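# Place all cartons flat on the low platform

## Task

Move every carton onto the low platform so each lies flat, none rests on another, none sticks out past a platform edge, and each keeps the face that was on top at the start still on top.

## Robot and tools

Robot: two seven-joint arms, left_arm and right_arm, each ending in a vacuum suction cup instead of fingers. Each base sits on a tilted plate, and both plates hang from one metal frame behind the arms. Calibrated bases in the scene frame: left_arm at (-0.012, +0.154, +0.080) m, right_arm at (-0.048, -0.339, +0.080) m. Cameras: cam_high (overhead view), cam_left_wrist and cam_right_wrist, each 896x504 pixels.

Frame: every pose, target and reading uses the scene frame. Origin is at table-top height, midway between the nominal bases; +x points out over the table, +y toward left_arm's side, +z up. Image left/right does not match arm names. The tracked point is the cup point, the center of the cup rim when free; the cup faces along that point's own +z axis, so pointing it down means its +z aims at scene -z. About 3 cm behind the rim the tool widens, with body and camera sticking out up to about 9 cm sideways. Printed positions can be off by a few centimetres, more at long reach.

Row layout (used by execute_actions and move): 16 numbers covering both arms, always all 16 even if one arm is idle. Order: left x, y, z (metres, absolute position in scene frame), left qw, qx, qy, qz (absolute orientation, w first), left suction; then the same eight for the right arm. Suction is in [-1, 1]: above 0.01 means on, 0.01 or less means off, and it stays as last sent, so resend the same value to leave it alone. To hold orientation steady, repeat one fixed quaternion in every row rather than copying the drifted value from results. An idle arm should get the exact pose from the last result before it stopped, every call.

execute_actions(actions, cameras): actions is a list of actions; each action is a list of 1 to 15 rows, one row per 1/30 s step, and the final row is repeated until the action's 15 steps are used. Each row is an absolute target pose. An action is rejected for both arms if any target lies over 0.6 m from that arm's cup point at the action's start, measured along the cup point's own axes; if the first action fails this, or anything is malformed, the whole call is rejected. Empty actions just reports state and images. cameras: list of names, ["all"], [] for none; omitted means all for an empty list, none otherwise. Unknown names invalidate the call.

move(target, speed, blend, blocking, cameras): target is one 16-number row or a list of up to 15 rows, absolute poses, with no 0.6 m rule. The cup point follows straight paths, both arms finishing together, rotating the short way. speed: m/s, 0.002 to 0.5, default 0.25, one value or one per target; rotation capped at twice that in rad/s and at most 0.873 rad/s. blend: corner rounding radius in metres, one value or one per target, default 0. A single move ends after at most 10 s even if short. Paths ignore obstacles and the other arm. blocking=false returns after about 0.5 s while motion continues; a new move replaces a running one. Suction changes in later list targets apply only once all arms rest there. Result adds a move: line, e.g. done, off_target, moving, held, fault, plus limits (paced = pose clipped, held = steps withheld). done means within 3 mm and 2 degrees; neither done nor off_target tells you about contact.

wait(seconds 0 to 10): arms keep their last command; a running move goes on. stop: brakes the running move; needs braking room. zoom_image(camera, region=[x0, y0, x1, y1] pixels from top-left, at most 504x504): enlarges the latest image from that camera. clear_fault(arm): clears a reported torque fault on left_arm or right_arm; sends no motion. finished_scene(scene): give the current scene number from results; irreversible, and the goal must hold with the robot not touching anything.

Controller behaviour: each step, commanded orientation is limited to 32 degrees from the measured one, and position gets priority if both cannot be reached. Results show a Hand target, which may be short of what you asked; send the remainder next. Big cup rotations can swing the elbow. Joint speed limits are 1.39 rad/s for the four larger joints and 1.22 rad/s for the wrist joints.

Results: end_effector_position and end_effector_quat_wxyz per arm, Hand target, Tool commands, suction_measured (about 0 unsealed, 0.83+ when fully sealed), part_present (1 at 0.50, back to 0 below 0.45), joint positions, joint torques (positive toward larger joint angle, with per-arm offset and noise), joint velocities (may say within noise), flange force along the tool axes (drops after row calls, returns after move or wait; no reading near singularities), motor temperatures, and step readings for row calls.

Grasping: turn suction on and press the 41 mm rim squarely onto a flat smooth carton face so it seals all round; avoid edges, seams and holes. Under vacuum the cup shortens, so the load sits up to about 16 mm nearer the tool. To release, set the carton down on its support, then switch suction off and lift at least 22 mm. A cup sealed to the table pins the arm until suction goes off. Keep cartons upright as they were.

Hazards: arms are stiff, so a target a few millimetres beyond firm contact pushes hard; approach slowly and stop at contact. Fast moves overshoot and hit harder. A joint torque over its limit, or straying over 5 degrees from plan, causes a torque fault that halts the arm until clear_fault. Wrist motors are weak (about 22 N m), so heavy loads plus contact can make the wrist give way. Motors heat when loaded, stretched or pushing; MOTOR HOT appears at 60 °C and at 75 °C the arm sags in an over-temperature stop. Never let arms or carried items collide; the clearance check does not cover the last links or loads. Do not drop or release moving cartons, and never let anything fall or be left off the table. Loose objects may occasionally be nudged by outside pushes.

Each tool is called after "Request:" as name(argument=value, ...), one argument or row to a line, values as JSON.

## Session

Request:
execute_actions(
  actions=[],
)

Scene clock: 0.00 s.
left_arm: end_effector_position=(+0.4725, +0.4472, +0.1480) suction_measured=0.00 part_present=0 end_effector_quat_wxyz=(+0.256, -0.528, +0.804, -0.098) | right_arm: end_effector_position=(+0.4495, -0.5123, +0.1554) suction_measured=0.00 part_present=0 end_effector_quat_wxyz=(-0.120, +0.962, -0.242, -0.024)
Joint positions: left_arm=[-1.147 0.614 0.659 2.096 1.089 -0.173 2.439] | right_arm=[-0.188 0.857 0.924 1.533 -0.864 1.208 0.511]
Joint velocities: within noise
Joint torques (N m): no reading
Motor temperatures (°C): left_arm=[32 36 27 34 34 35 42] | right_arm=[32 35 30 33 44 32 42]
Flange force (N): no reading
Hand target: left_arm +0.4725, +0.4472, +0.1480; +0.256, -0.528, +0.804, -0.098 | right_arm +0.4495, -0.5123, +0.1554; -0.120, +0.962, -0.242, -0.024
Tool commands: left_gripper/suction=+0.0 right_gripper/suction=+0.0

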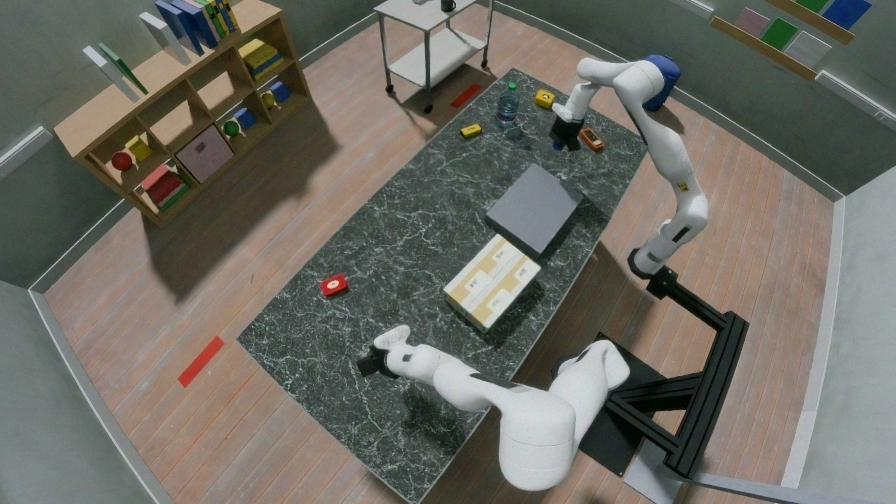

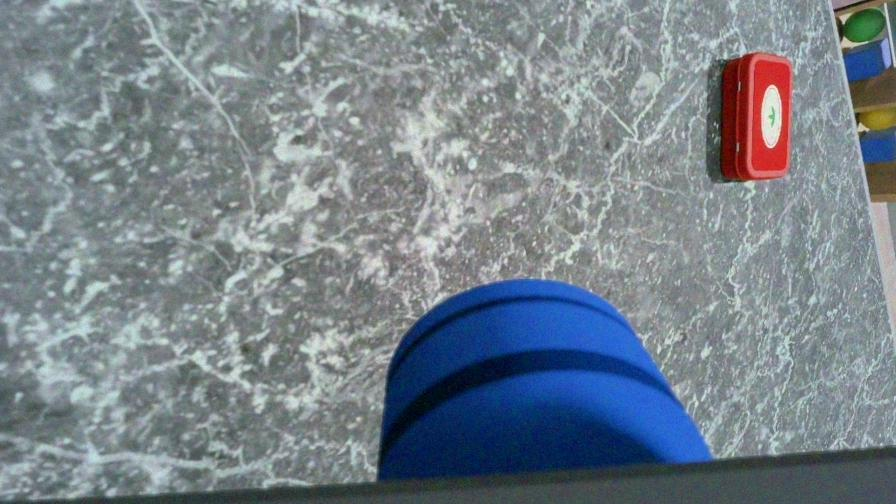

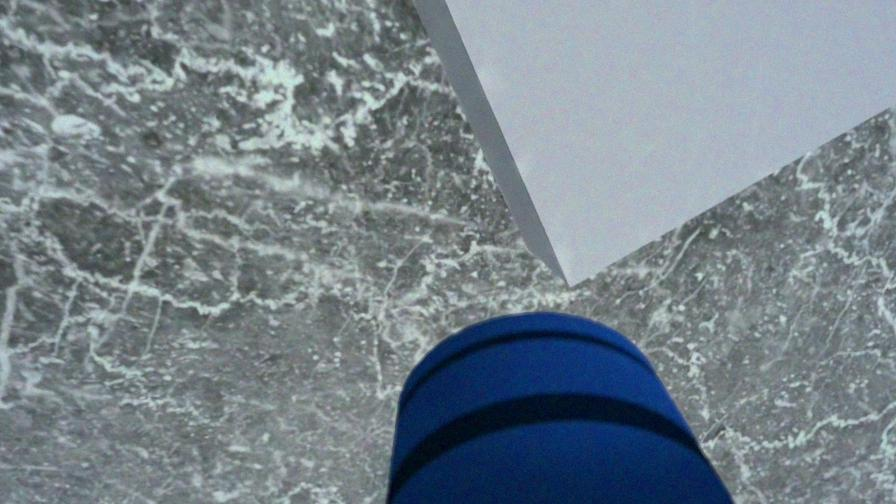

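Request:
zoom_image(
  camera="cam_high",
  region=[420, 140, 620, 340],
)

Request:
zoom_image(
  camera="cam_high",
  region=[430, 50, 630, 170],
)

Scaled by 2.520 from the camera's 896x504 image, which has a finer 1280x720 frame.

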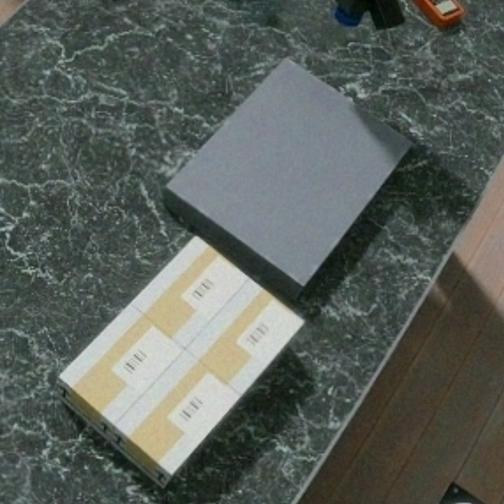

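Scaled by 2.520 from the camera's 896x504 image, which has a finer 1280x720 frame.

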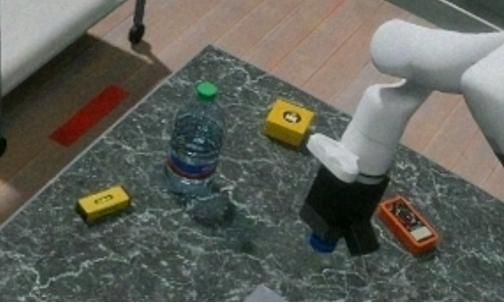

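Request:
zoom_image(
  camera="cam_high",
  region=[440, 225, 545, 335],
)

Scaled by 4.582 from the camera's 896x504 image, which has a finer 1280x720 frame.

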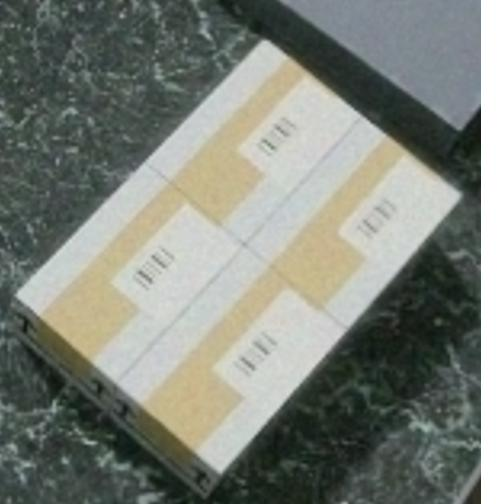

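Request:
move(
  target=[0.45, 0.40, 0.30, 0, -0.7071, 0.7071, 0, 0, 0.42, -0.40, 0.30, 0, 1, 0, 0, 0],
  speed=0.2,
  cameras=["all"],
)

Scene clock: 99.40 s.
left_arm: end_effector_position=(+0.4500, +0.4000, +0.3000) suction_measured=0.00 part_present=0 end_effector_quat_wxyz=(+0.000, +0.707, -0.707, +0.000) | right_arm: end_effector_position=(+0.4200, -0.4000, +0.3000) suction_measured=0.00 part_present=0 end_effector_quat_wxyz=(+0.000, +1.000, +0.000, +0.000)
Joint positions: left_arm=[-0.968 0.527 0.866 1.447 2.632 -1.298 1.506] | right_arm=[-0.793 0.578 1.132 1.596 -0.454 1.229 0.443]
Joint torques (N m): left_arm=[0.44 -18.07 3.77 -8.53 0.13 0.23 -0.16] | right_arm=[-1.54 -13.03 4.66 -7.78 0.66 -0.07 0.42]
Flange force (N): left_arm=[2.0 -1.1 3.2] | right_arm=[0.6 -1.4 1.6]
Hand target: left_arm +0.4500, +0.4000, +0.3000; +0.000, +0.707, -0.707, +0.000 | right_arm +0.4200, -0.4000, +0.3000; +0.000, +1.000, +0.000, +0.000
Off the commanded pose: left_arm 0.000 m, 0 deg | right_arm 0.000 m, 0 deg.
move: done

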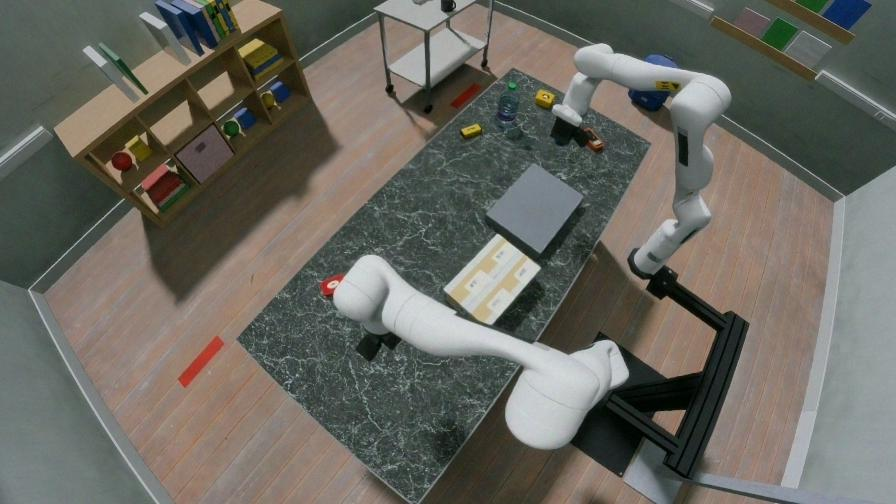

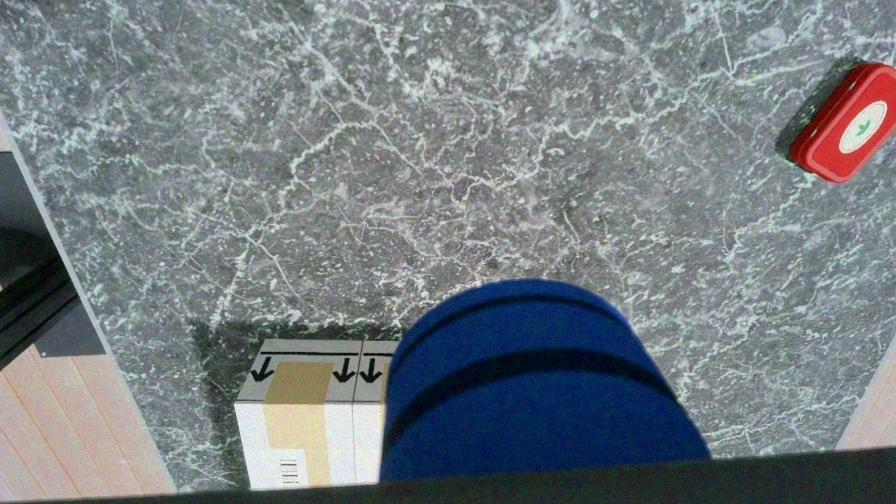

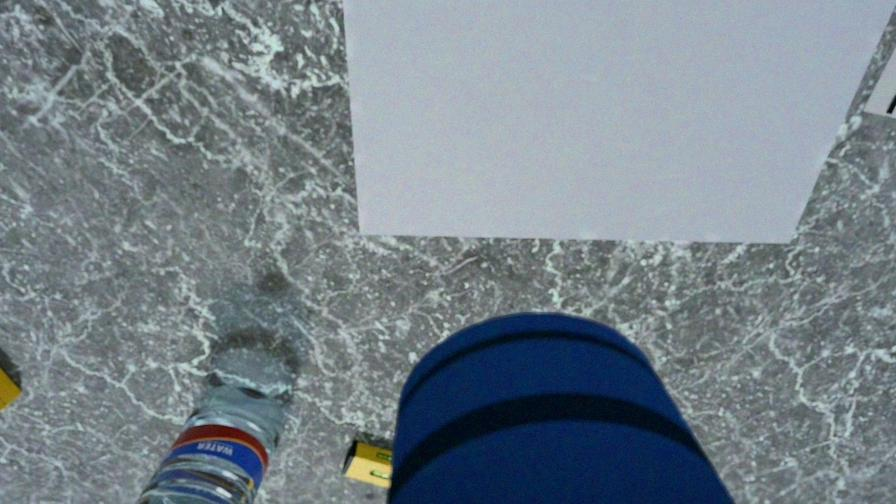

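Request:
move(
  target=[0.45, 0.40, 0.42, 0, -0.7071, 0.7071, 0, 0, 0.42, -0.40, 0.42, 0, 1, 0, 0, 0],
  speed=0.2,
  cameras=["all"],
)

Scene clock: 139.30 s.
left_arm: end_effector_position=(+0.4500, +0.4000, +0.4200) suction_measured=0.00 part_present=0 end_effector_quat_wxyz=(+0.000, +0.707, -0.707, +0.000) | right_arm: end_effector_position=(+0.4200, -0.4000, +0.4200) suction_measured=0.00 part_present=0 end_effector_quat_wxyz=(+0.000, +1.000, +0.000, +0.000)
Joint positions: left_arm=[-0.927 0.459 0.903 1.144 2.684 -1.631 1.43] | right_arm=[-0.824 0.489 1.199 1.304 -0.366 1.562 0.351]
Joint torques (N m): left_arm=[0.48 -17.8 3.22 -9 0.14 0.23 -0.18] | right_arm=[-1.56 -12.13 4.02 -8.53 0.64 -0.02 0.42]
Flange force (N): left_arm=[1.8 -1.6 2.8] | right_arm=[1.2 -1.2 1.2]
Hand target: left_arm +0.4500, +0.4000, +0.4200; +0.000, +0.707, -0.707, +0.000 | right_arm +0.4200, -0.4000, +0.4200; +0.000, +1.000, +0.000, +0.000
Off the commanded pose: left_arm 0.000 m, 0 deg | right_arm 0.000 m, 0 deg.
move: done

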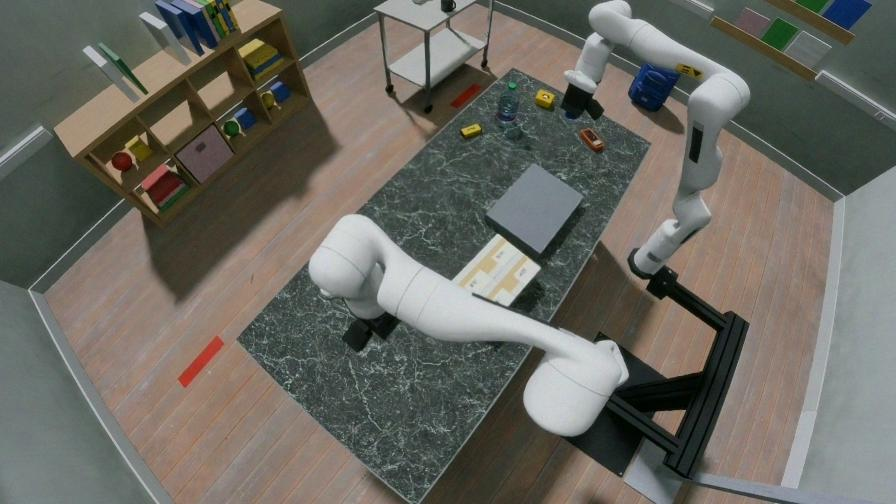

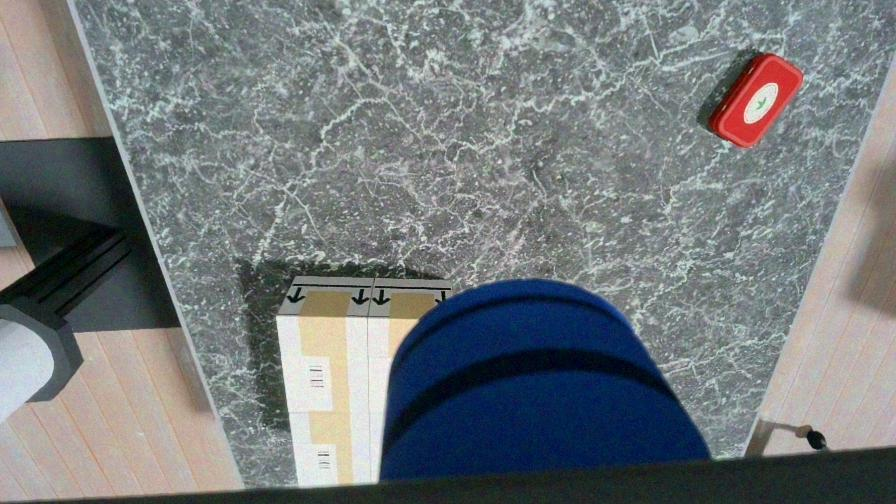

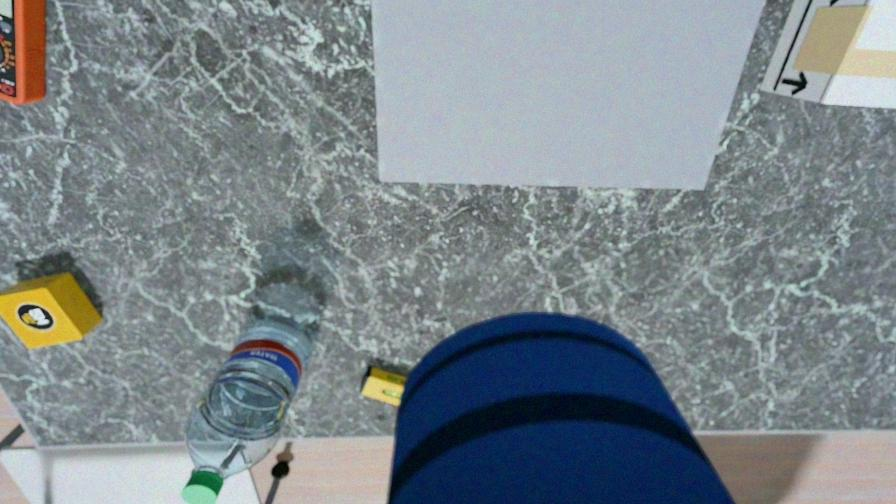

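Request:
zoom_image(
  camera="cam_left_wrist",
  region=[240, 250, 480, 490],
)

Request:
zoom_image(
  camera="cam_left_wrist",
  region=[690, 30, 830, 170],
)

Request:
zoom_image(
  camera="cam_right_wrist",
  region=[350, 140, 450, 240],
)

Request:
zoom_image(
  camera="cam_right_wrist",
  region=[680, 140, 780, 240],
)

Request:
zoom_image(
  camera="cam_right_wrist",
  region=[740, 0, 896, 156],
)

Scaled by 2.100 from the camera's 896x504 image, which has a finer 1280x720 frame.

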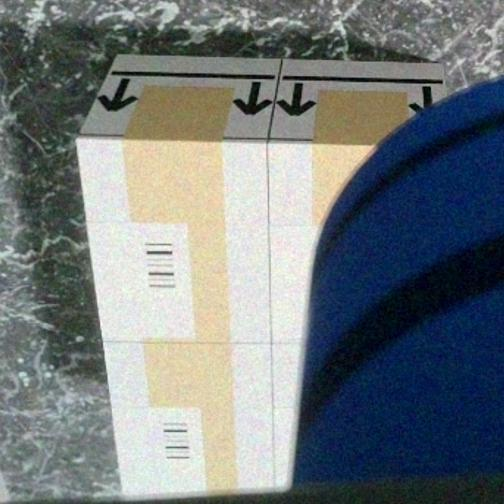

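Scaled by 3.600 from the camera's 896x504 image, which has a finer 1280x720 frame.

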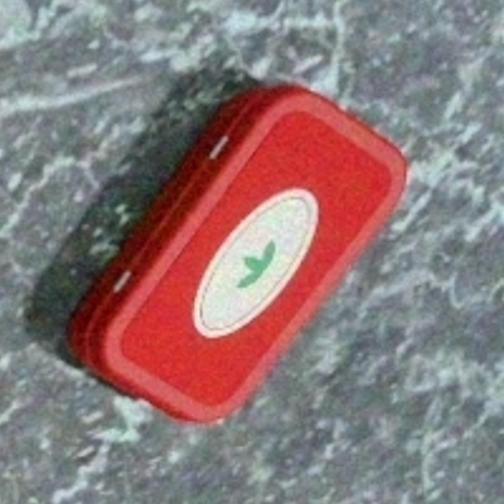

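Scaled by 5.040 from the camera's 896x504 image, which has a finer 1280x720 frame.

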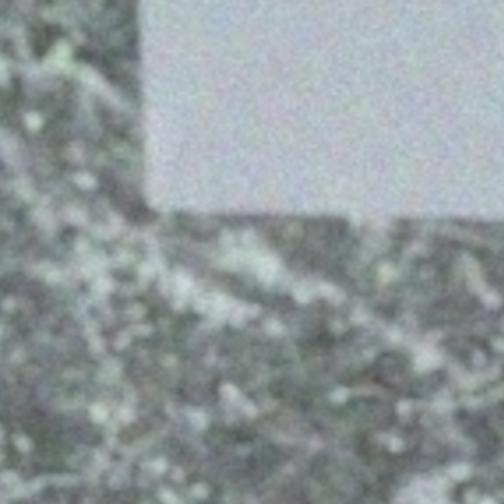

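Scaled by 5.040 from the camera's 896x504 image, which has a finer 1280x720 frame.

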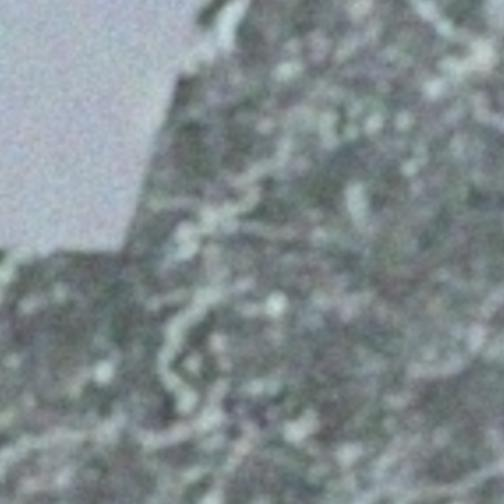

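Scaled by 3.231 from the camera's 896x504 image, which has a finer 1280x720 frame.

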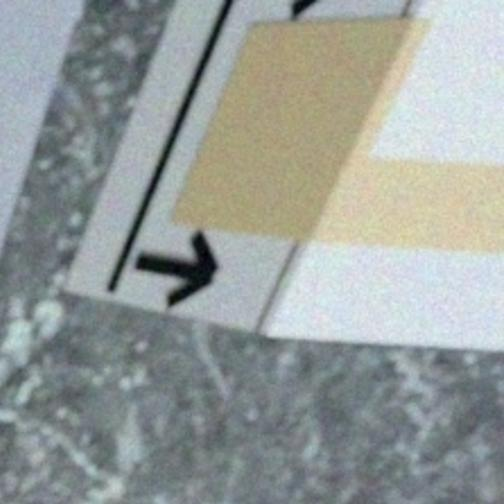

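Request:
move(
  target=[0.45, 0.40, 0.30, 0, -0.7071, 0.7071, 0, 0, 0.42, -0.40, 0.30, 0, 1, 0, 0, 0],
  speed=0.2,
  cameras=["cam_left_wrist", "cam_right_wrist"],
)

Request:
zoom_image(
  camera="cam_left_wrist",
  region=[200, 310, 410, 500],
)

Request:
zoom_image(
  camera="cam_left_wrist",
  region=[770, 40, 896, 200],
)

Request:
zoom_image(
  camera="cam_right_wrist",
  region=[310, 180, 410, 280],
)

Request:
zoom_image(
  camera="cam_right_wrist",
  region=[750, 190, 850, 290],
)

Request:
zoom_image(
  camera="cam_right_wrist",
  region=[820, 40, 896, 140],
)

Scene clock: 175.23 s.
left_arm: end_effector_position=(+0.4500, +0.4000, +0.3000) suction_measured=0.00 part_present=0 end_effector_quat_wxyz=(+0.000, +0.707, -0.707, +0.000) | right_arm: end_effector_position=(+0.4200, -0.4000, +0.3000) suction_measured=0.00 part_present=0 end_effector_quat_wxyz=(+0.000, +1.000, +0.000, +0.000)
Joint positions: left_arm=[-0.968 0.527 0.866 1.447 2.632 -1.298 1.506] | right_arm=[-0.793 0.578 1.133 1.596 -0.454 1.229 0.443]
Joint torques (N m): left_arm=[0.5 -18.09 3.79 -8.44 0.13 0.21 -0.18] | right_arm=[-1.56 -13.06 4.69 -7.75 0.7 -0.04 0.45]
Flange force (N): left_arm=[1.8 -1.3 3.1] | right_arm=[0.8 -1.5 1.7]
Hand target: left_arm +0.4500, +0.4000, +0.3000; +0.000, +0.707, -0.707, +0.000 | right_arm +0.4200, -0.4000, +0.3000; +0.000, +1.000, +0.000, +0.000
Off the commanded pose: left_arm 0.000 m, 0 deg | right_arm 0.000 m, 0 deg.
move: done
Images, in order (width x height): cam_left_wrist 896x504, cam_right_wrist 896x504.

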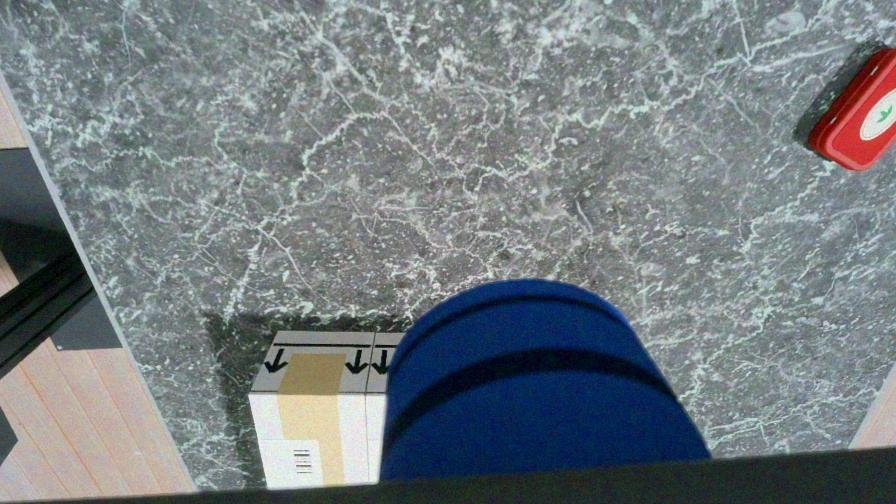

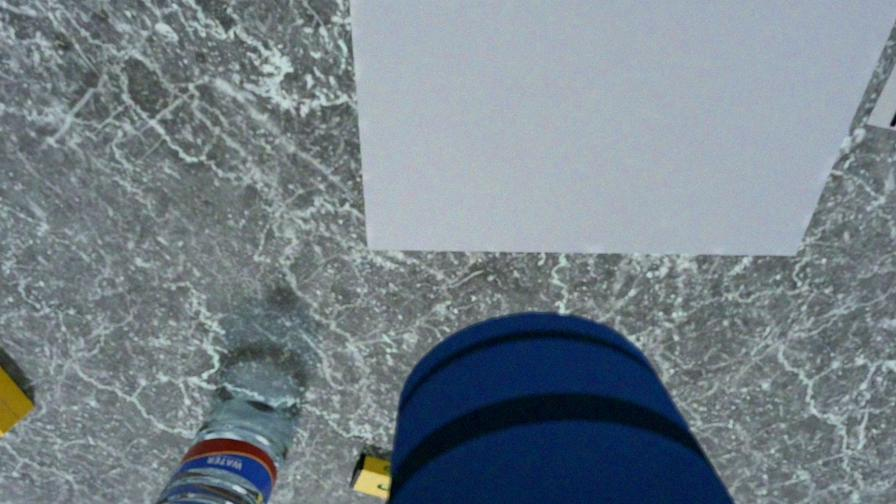

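Scaled by 2.400 from the camera's 896x504 image, which has a finer 1280x720 frame.

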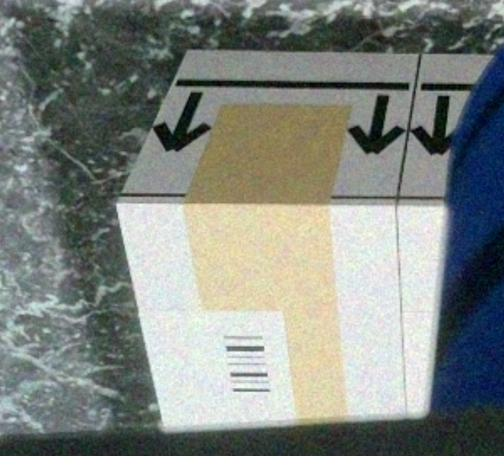

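Scaled by 3.150 from the camera's 896x504 image, which has a finer 1280x720 frame.

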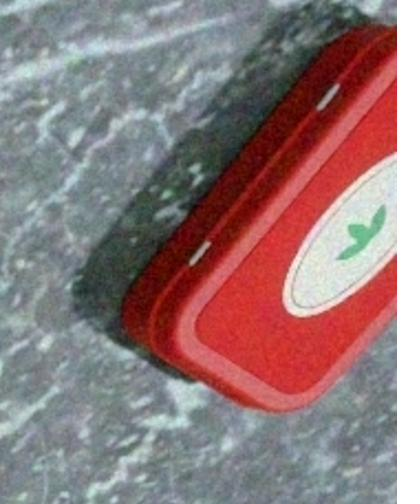

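Scaled by 5.040 from the camera's 896x504 image, which has a finer 1280x720 frame.

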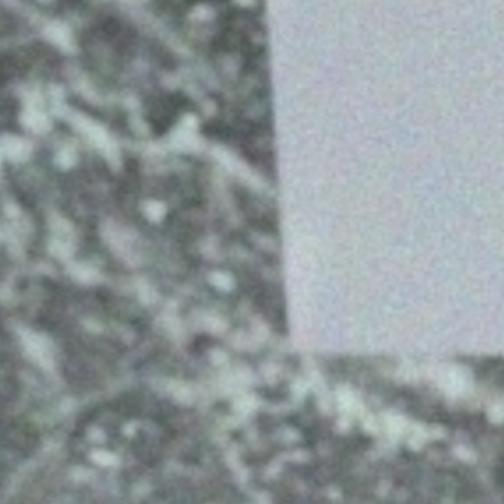

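Scaled by 5.040 from the camera's 896x504 image, which has a finer 1280x720 frame.

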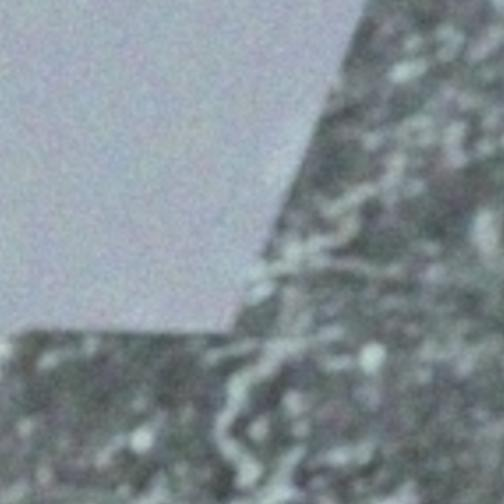

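Scaled by 5.040 from the camera's 896x504 image, which has a finer 1280x720 frame.

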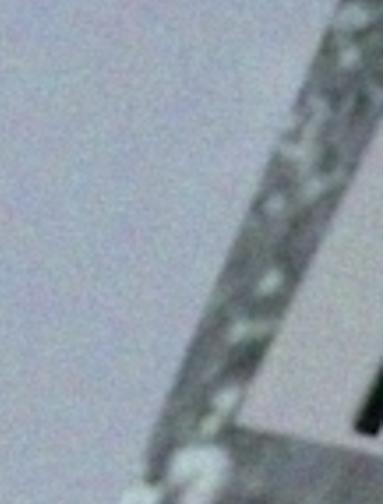

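Request:
move(
  target=[0.45, 0.25, 0.30, 0, -0.7071, 0.7071, 0, 0, 0.52, -0.40, 0.30, 0, 1, 0, 0, 0],
  speed=0.2,
  cameras=["cam_left_wrist", "cam_right_wrist"],
)

Scene clock: 253.70 s.
left_arm: end_effector_position=(+0.4500, +0.2500, +0.3000) suction_measured=0.00 part_present=0 end_effector_quat_wxyz=(+0.000, +0.707, -0.707, +0.000) | right_arm: end_effector_position=(+0.5200, -0.4000, +0.3000) suction_measured=0.00 part_present=0 end_effector_quat_wxyz=(+0.000, +1.000, +0.000, +0.000)
Joint positions: left_arm=[-0.718 0.456 0.886 1.607 2.653 -1.236 1.834] | right_arm=[-0.566 0.774 1.027 1.202 -0.56 1.409 0.403]
Joint torques (N m): left_arm=[0.68 -15.93 3.57 -8.46 0.13 0.16 -0.16] | right_arm=[-1.99 -18.6 5.46 -7.58 0.74 -0.01 0.44]
Flange force (N): left_arm=[2.6 -0.7 3.5] | right_arm=[0.3 -1.2 1.1]
Hand target: left_arm +0.4500, +0.2500, +0.3000; +0.000, +0.707, -0.707, +0.000 | right_arm +0.5200, -0.4000, +0.3000; +0.000, +1.000, +0.000, +0.000
Off the commanded pose: left_arm 0.000 m, 0 deg | right_arm 0.000 m, 0 deg.
move: done
Images, in order (width x height): cam_left_wrist 896x504, cam_right_wrist 896x504.

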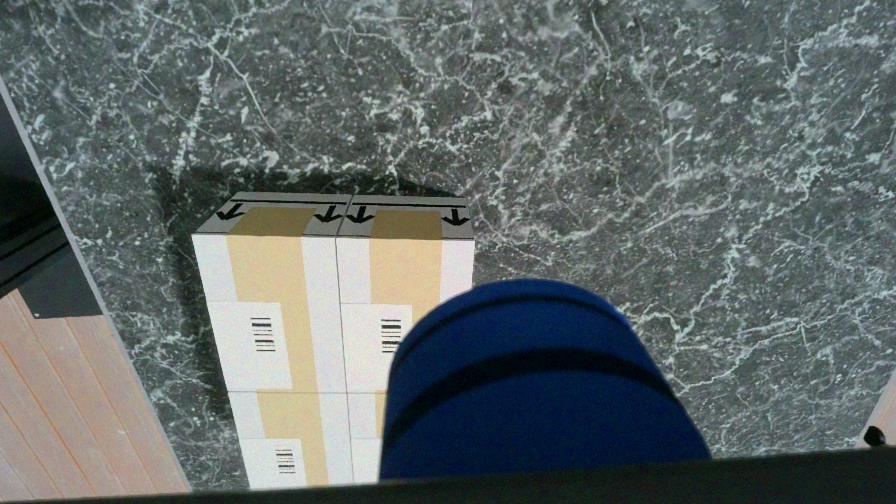

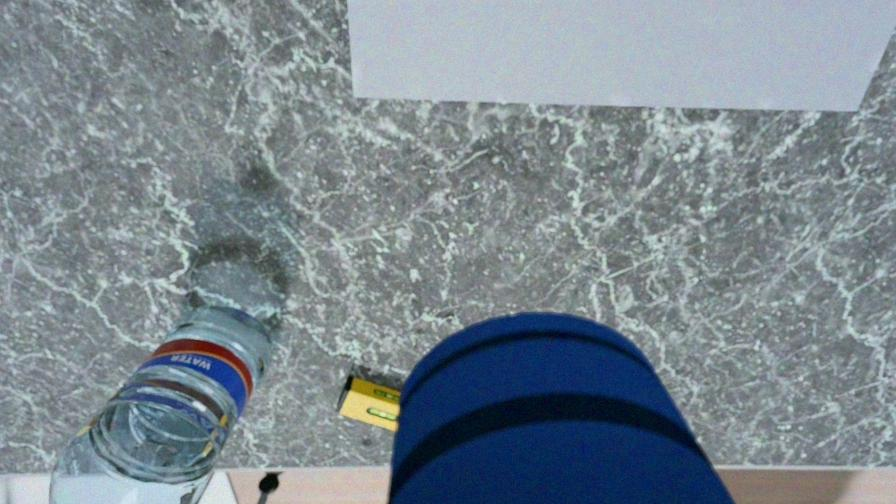

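Request:
zoom_image(
  camera="cam_left_wrist",
  region=[180, 180, 350, 350],
)

Request:
zoom_image(
  camera="cam_left_wrist",
  region=[320, 180, 490, 350],
)

Request:
zoom_image(
  camera="cam_right_wrist",
  region=[320, 0, 460, 140],
)

Request:
zoom_image(
  camera="cam_right_wrist",
  region=[780, 20, 896, 136],
)

Request:
move(
  target=[0.45, 0.25, 0.30, 0, 0, -1, 0, 0, 0.52, -0.40, 0.30, 0, 0.7071, 0.7071, 0, 0],
  speed=0.25,
  cameras=["all"],
)

Scaled by 2.965 from the camera's 896x504 image, which has a finer 1280x720 frame.

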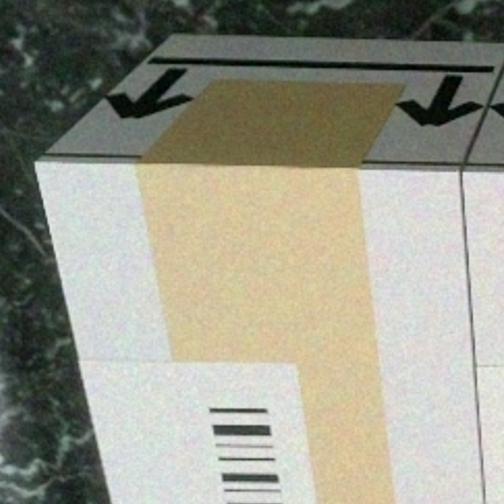

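Scaled by 2.965 from the camera's 896x504 image, which has a finer 1280x720 frame.

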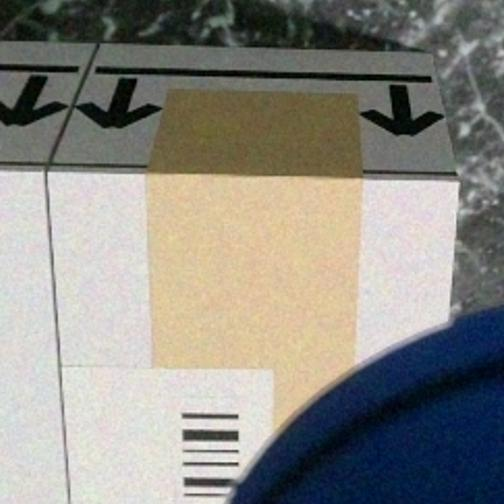

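Scaled by 3.600 from the camera's 896x504 image, which has a finer 1280x720 frame.

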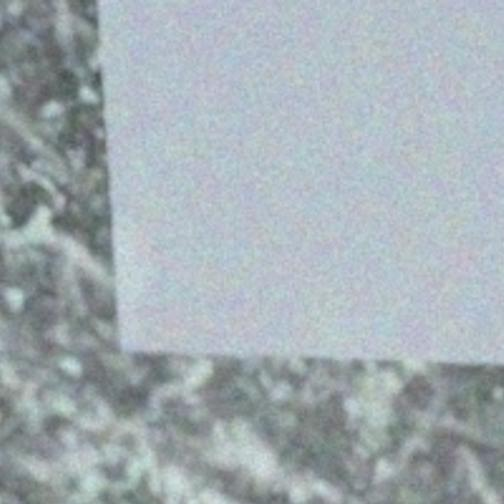

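Scaled by 4.345 from the camera's 896x504 image, which has a finer 1280x720 frame.

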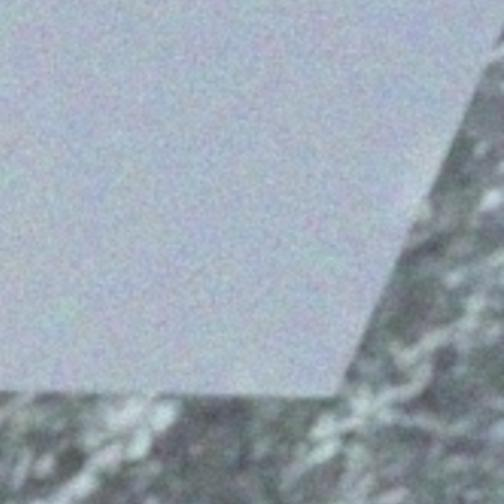

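Scene clock: 275.10 s.
left_arm: end_effector_position=(+0.4500, +0.2500, +0.3000) suction_measured=0.00 part_present=0 end_effector_quat_wxyz=(+0.000, +0.000, +1.000, +0.000) | right_arm: end_effector_position=(+0.5200, -0.4000, +0.3000) suction_measured=0.00 part_present=0 end_effector_quat_wxyz=(+0.000, +0.707, +0.707, +0.000)
Joint positions: left_arm=[-0.884 0.635 1.292 1.612 2.403 -1.382 0.498] | right_arm=[-0.42 0.662 0.644 1.196 -0.285 1.336 1.784]
Joint torques (N m): left_arm=[0.77 -15.71 5.44 -7.55 0.19 0.18 -0.19] | right_arm=[-1.93 -19.05 3.4 -8.48 0.76 0.03 0.4]
Flange force (N): left_arm=[0.6 -2.0 3.5] | right_arm=[1.2 -0.7 1.0]
Hand target: left_arm +0.4500, +0.2500, +0.3000; +0.000, +0.000, +1.000, +0.000 | right_arm +0.5200, -0.4000, +0.3000; +0.000, +0.707, +0.707, +0.000
Off the commanded pose: left_arm 0.000 m, 0 deg | right_arm 0.000 m, 0 deg.
move: done

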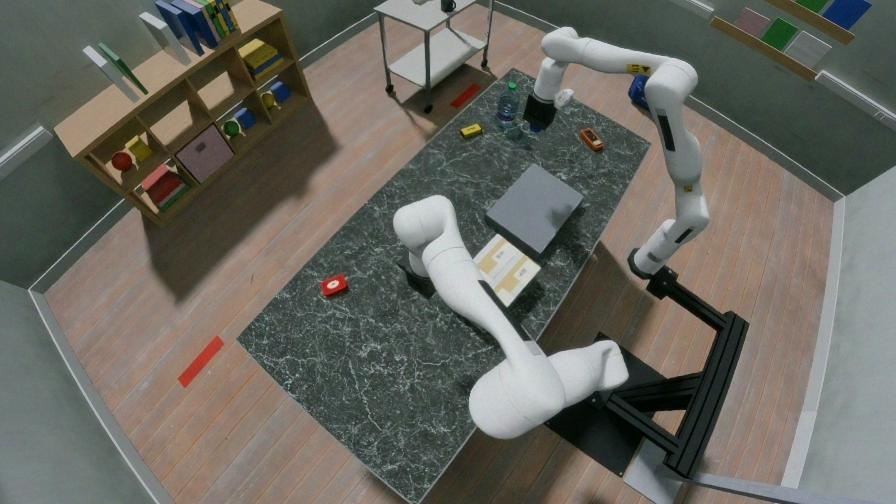

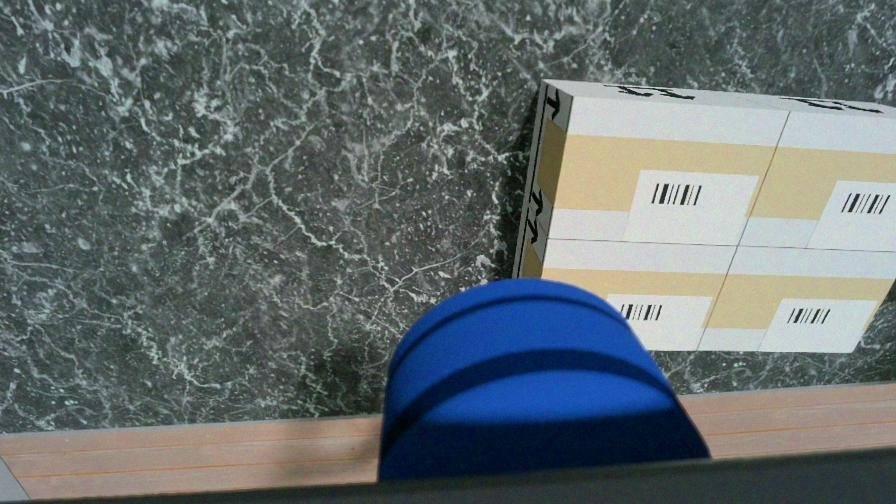

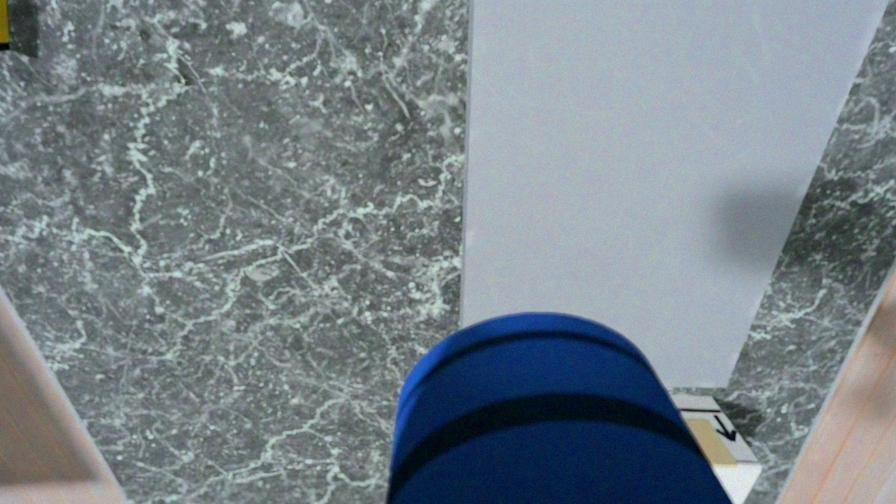

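Request:
zoom_image(
  camera="cam_left_wrist",
  region=[500, 60, 700, 260],
)

Request:
zoom_image(
  camera="cam_left_wrist",
  region=[690, 80, 896, 286],
)

Request:
zoom_image(
  camera="cam_left_wrist",
  region=[690, 210, 896, 416],
)

Request:
zoom_image(
  camera="cam_right_wrist",
  region=[660, 330, 800, 470],
)

Request:
move(
  target=[0.45, 0.25, 0.30, 0, 0.7071, 0.7071, 0, 0, 0.52, -0.40, 0.30, 0, 0, 1, 0, 0],
  speed=0.25,
  cameras=["all"],
)

Scaled by 2.520 from the camera's 896x504 image, which has a finer 1280x720 frame.

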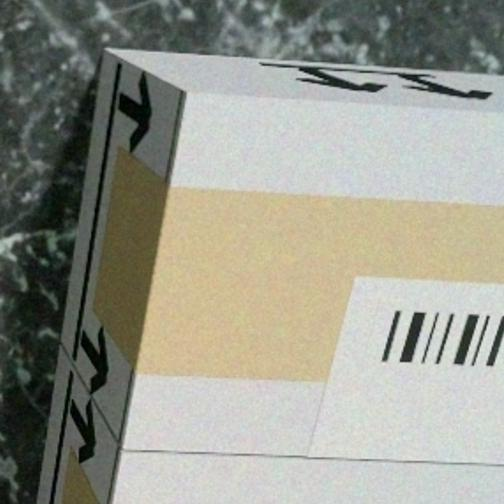

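Scaled by 2.447 from the camera's 896x504 image, which has a finer 1280x720 frame.

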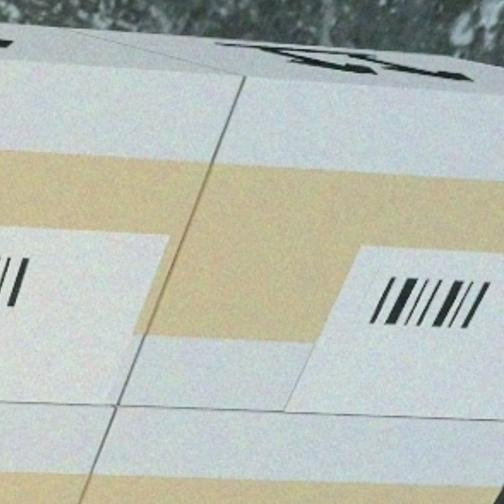

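Scaled by 2.447 from the camera's 896x504 image, which has a finer 1280x720 frame.

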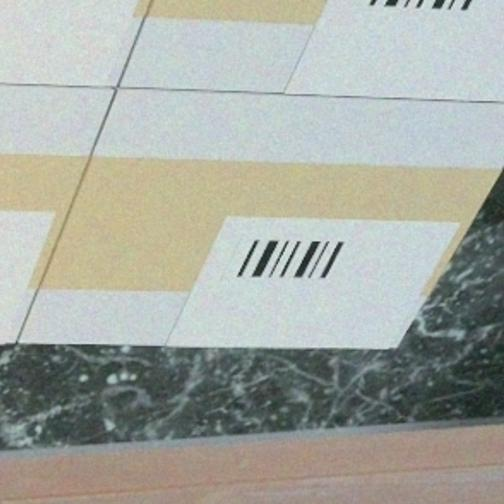

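Scaled by 3.600 from the camera's 896x504 image, which has a finer 1280x720 frame.

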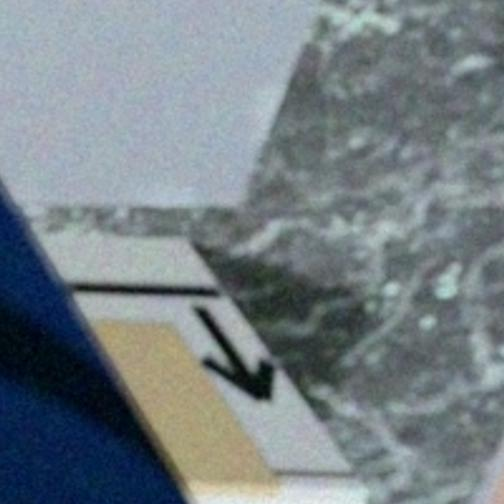

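Scene clock: 296.53 s.
left_arm: end_effector_position=(+0.4500, +0.2500, +0.3000) suction_measured=0.00 part_present=0 end_effector_quat_wxyz=(+0.000, +0.707, +0.707, +0.000) | right_arm: end_effector_position=(+0.5200, -0.4000, +0.3000) suction_measured=0.00 part_present=0 end_effector_quat_wxyz=(+0.000, +0.000, +1.000, +0.000)
Joint positions: left_arm=[-0.909 0.878 1.631 1.612 2.154 -1.626 -0.851] | right_arm=[-0.235 0.608 0.265 1.187 -0.044 1.318 3.183]
Joint torques (N m): left_arm=[0.73 -16.85 6.81 -5.99 0.24 0.09 -0.18] | right_arm=[-1.9 -19.92 1.45 -8.84 0.75 -0.1 0.47]
Flange force (N): left_arm=[-1.7 -1.9 3.8] | right_arm=[0.9 1.4 0.6]
Hand target: left_arm +0.4500, +0.2500, +0.3000; +0.000, +0.707, +0.707, +0.000 | right_arm +0.5200, -0.4000, +0.3000; +0.000, +0.000, +1.000, +0.000
Off the commanded pose: left_arm 0.000 m, 0 deg | right_arm 0.000 m, 0 deg.
move: done

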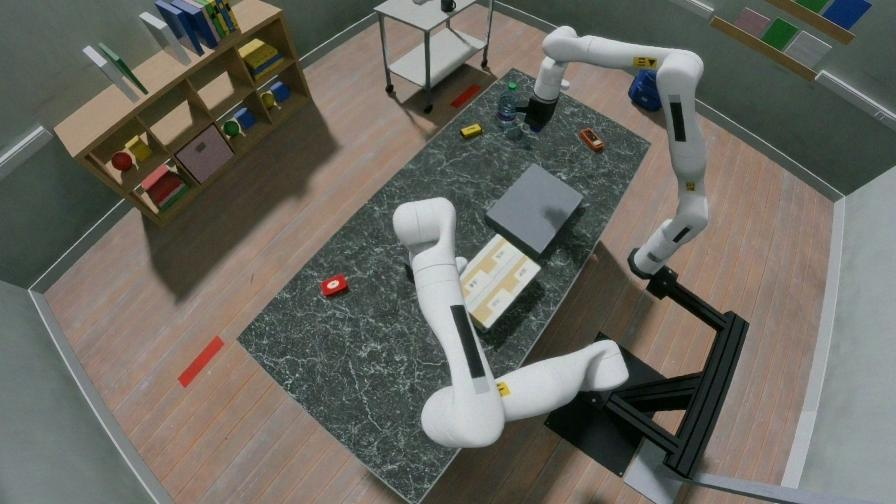

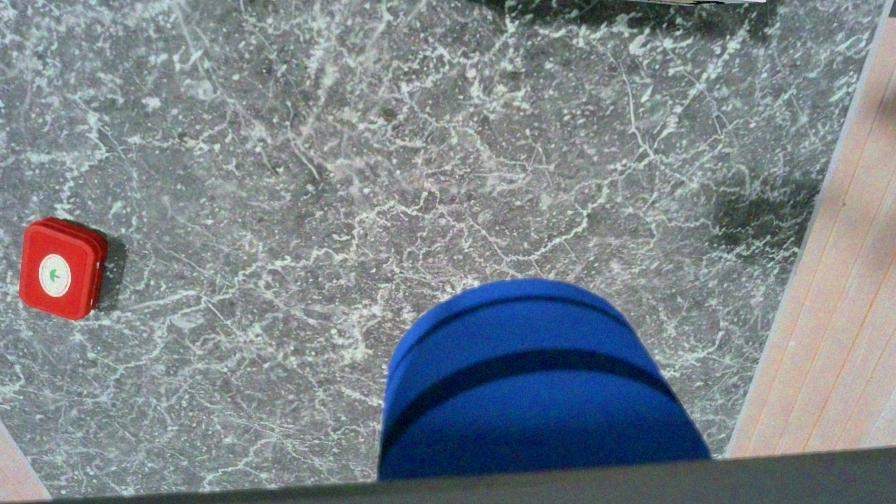

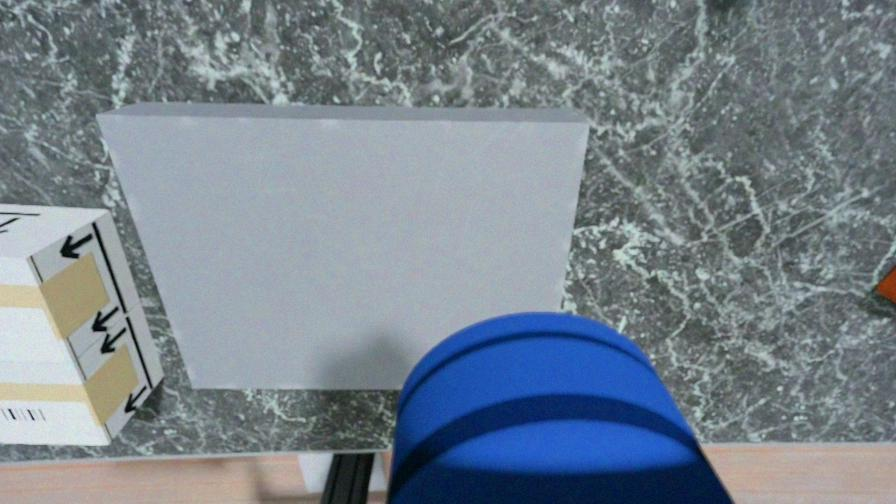

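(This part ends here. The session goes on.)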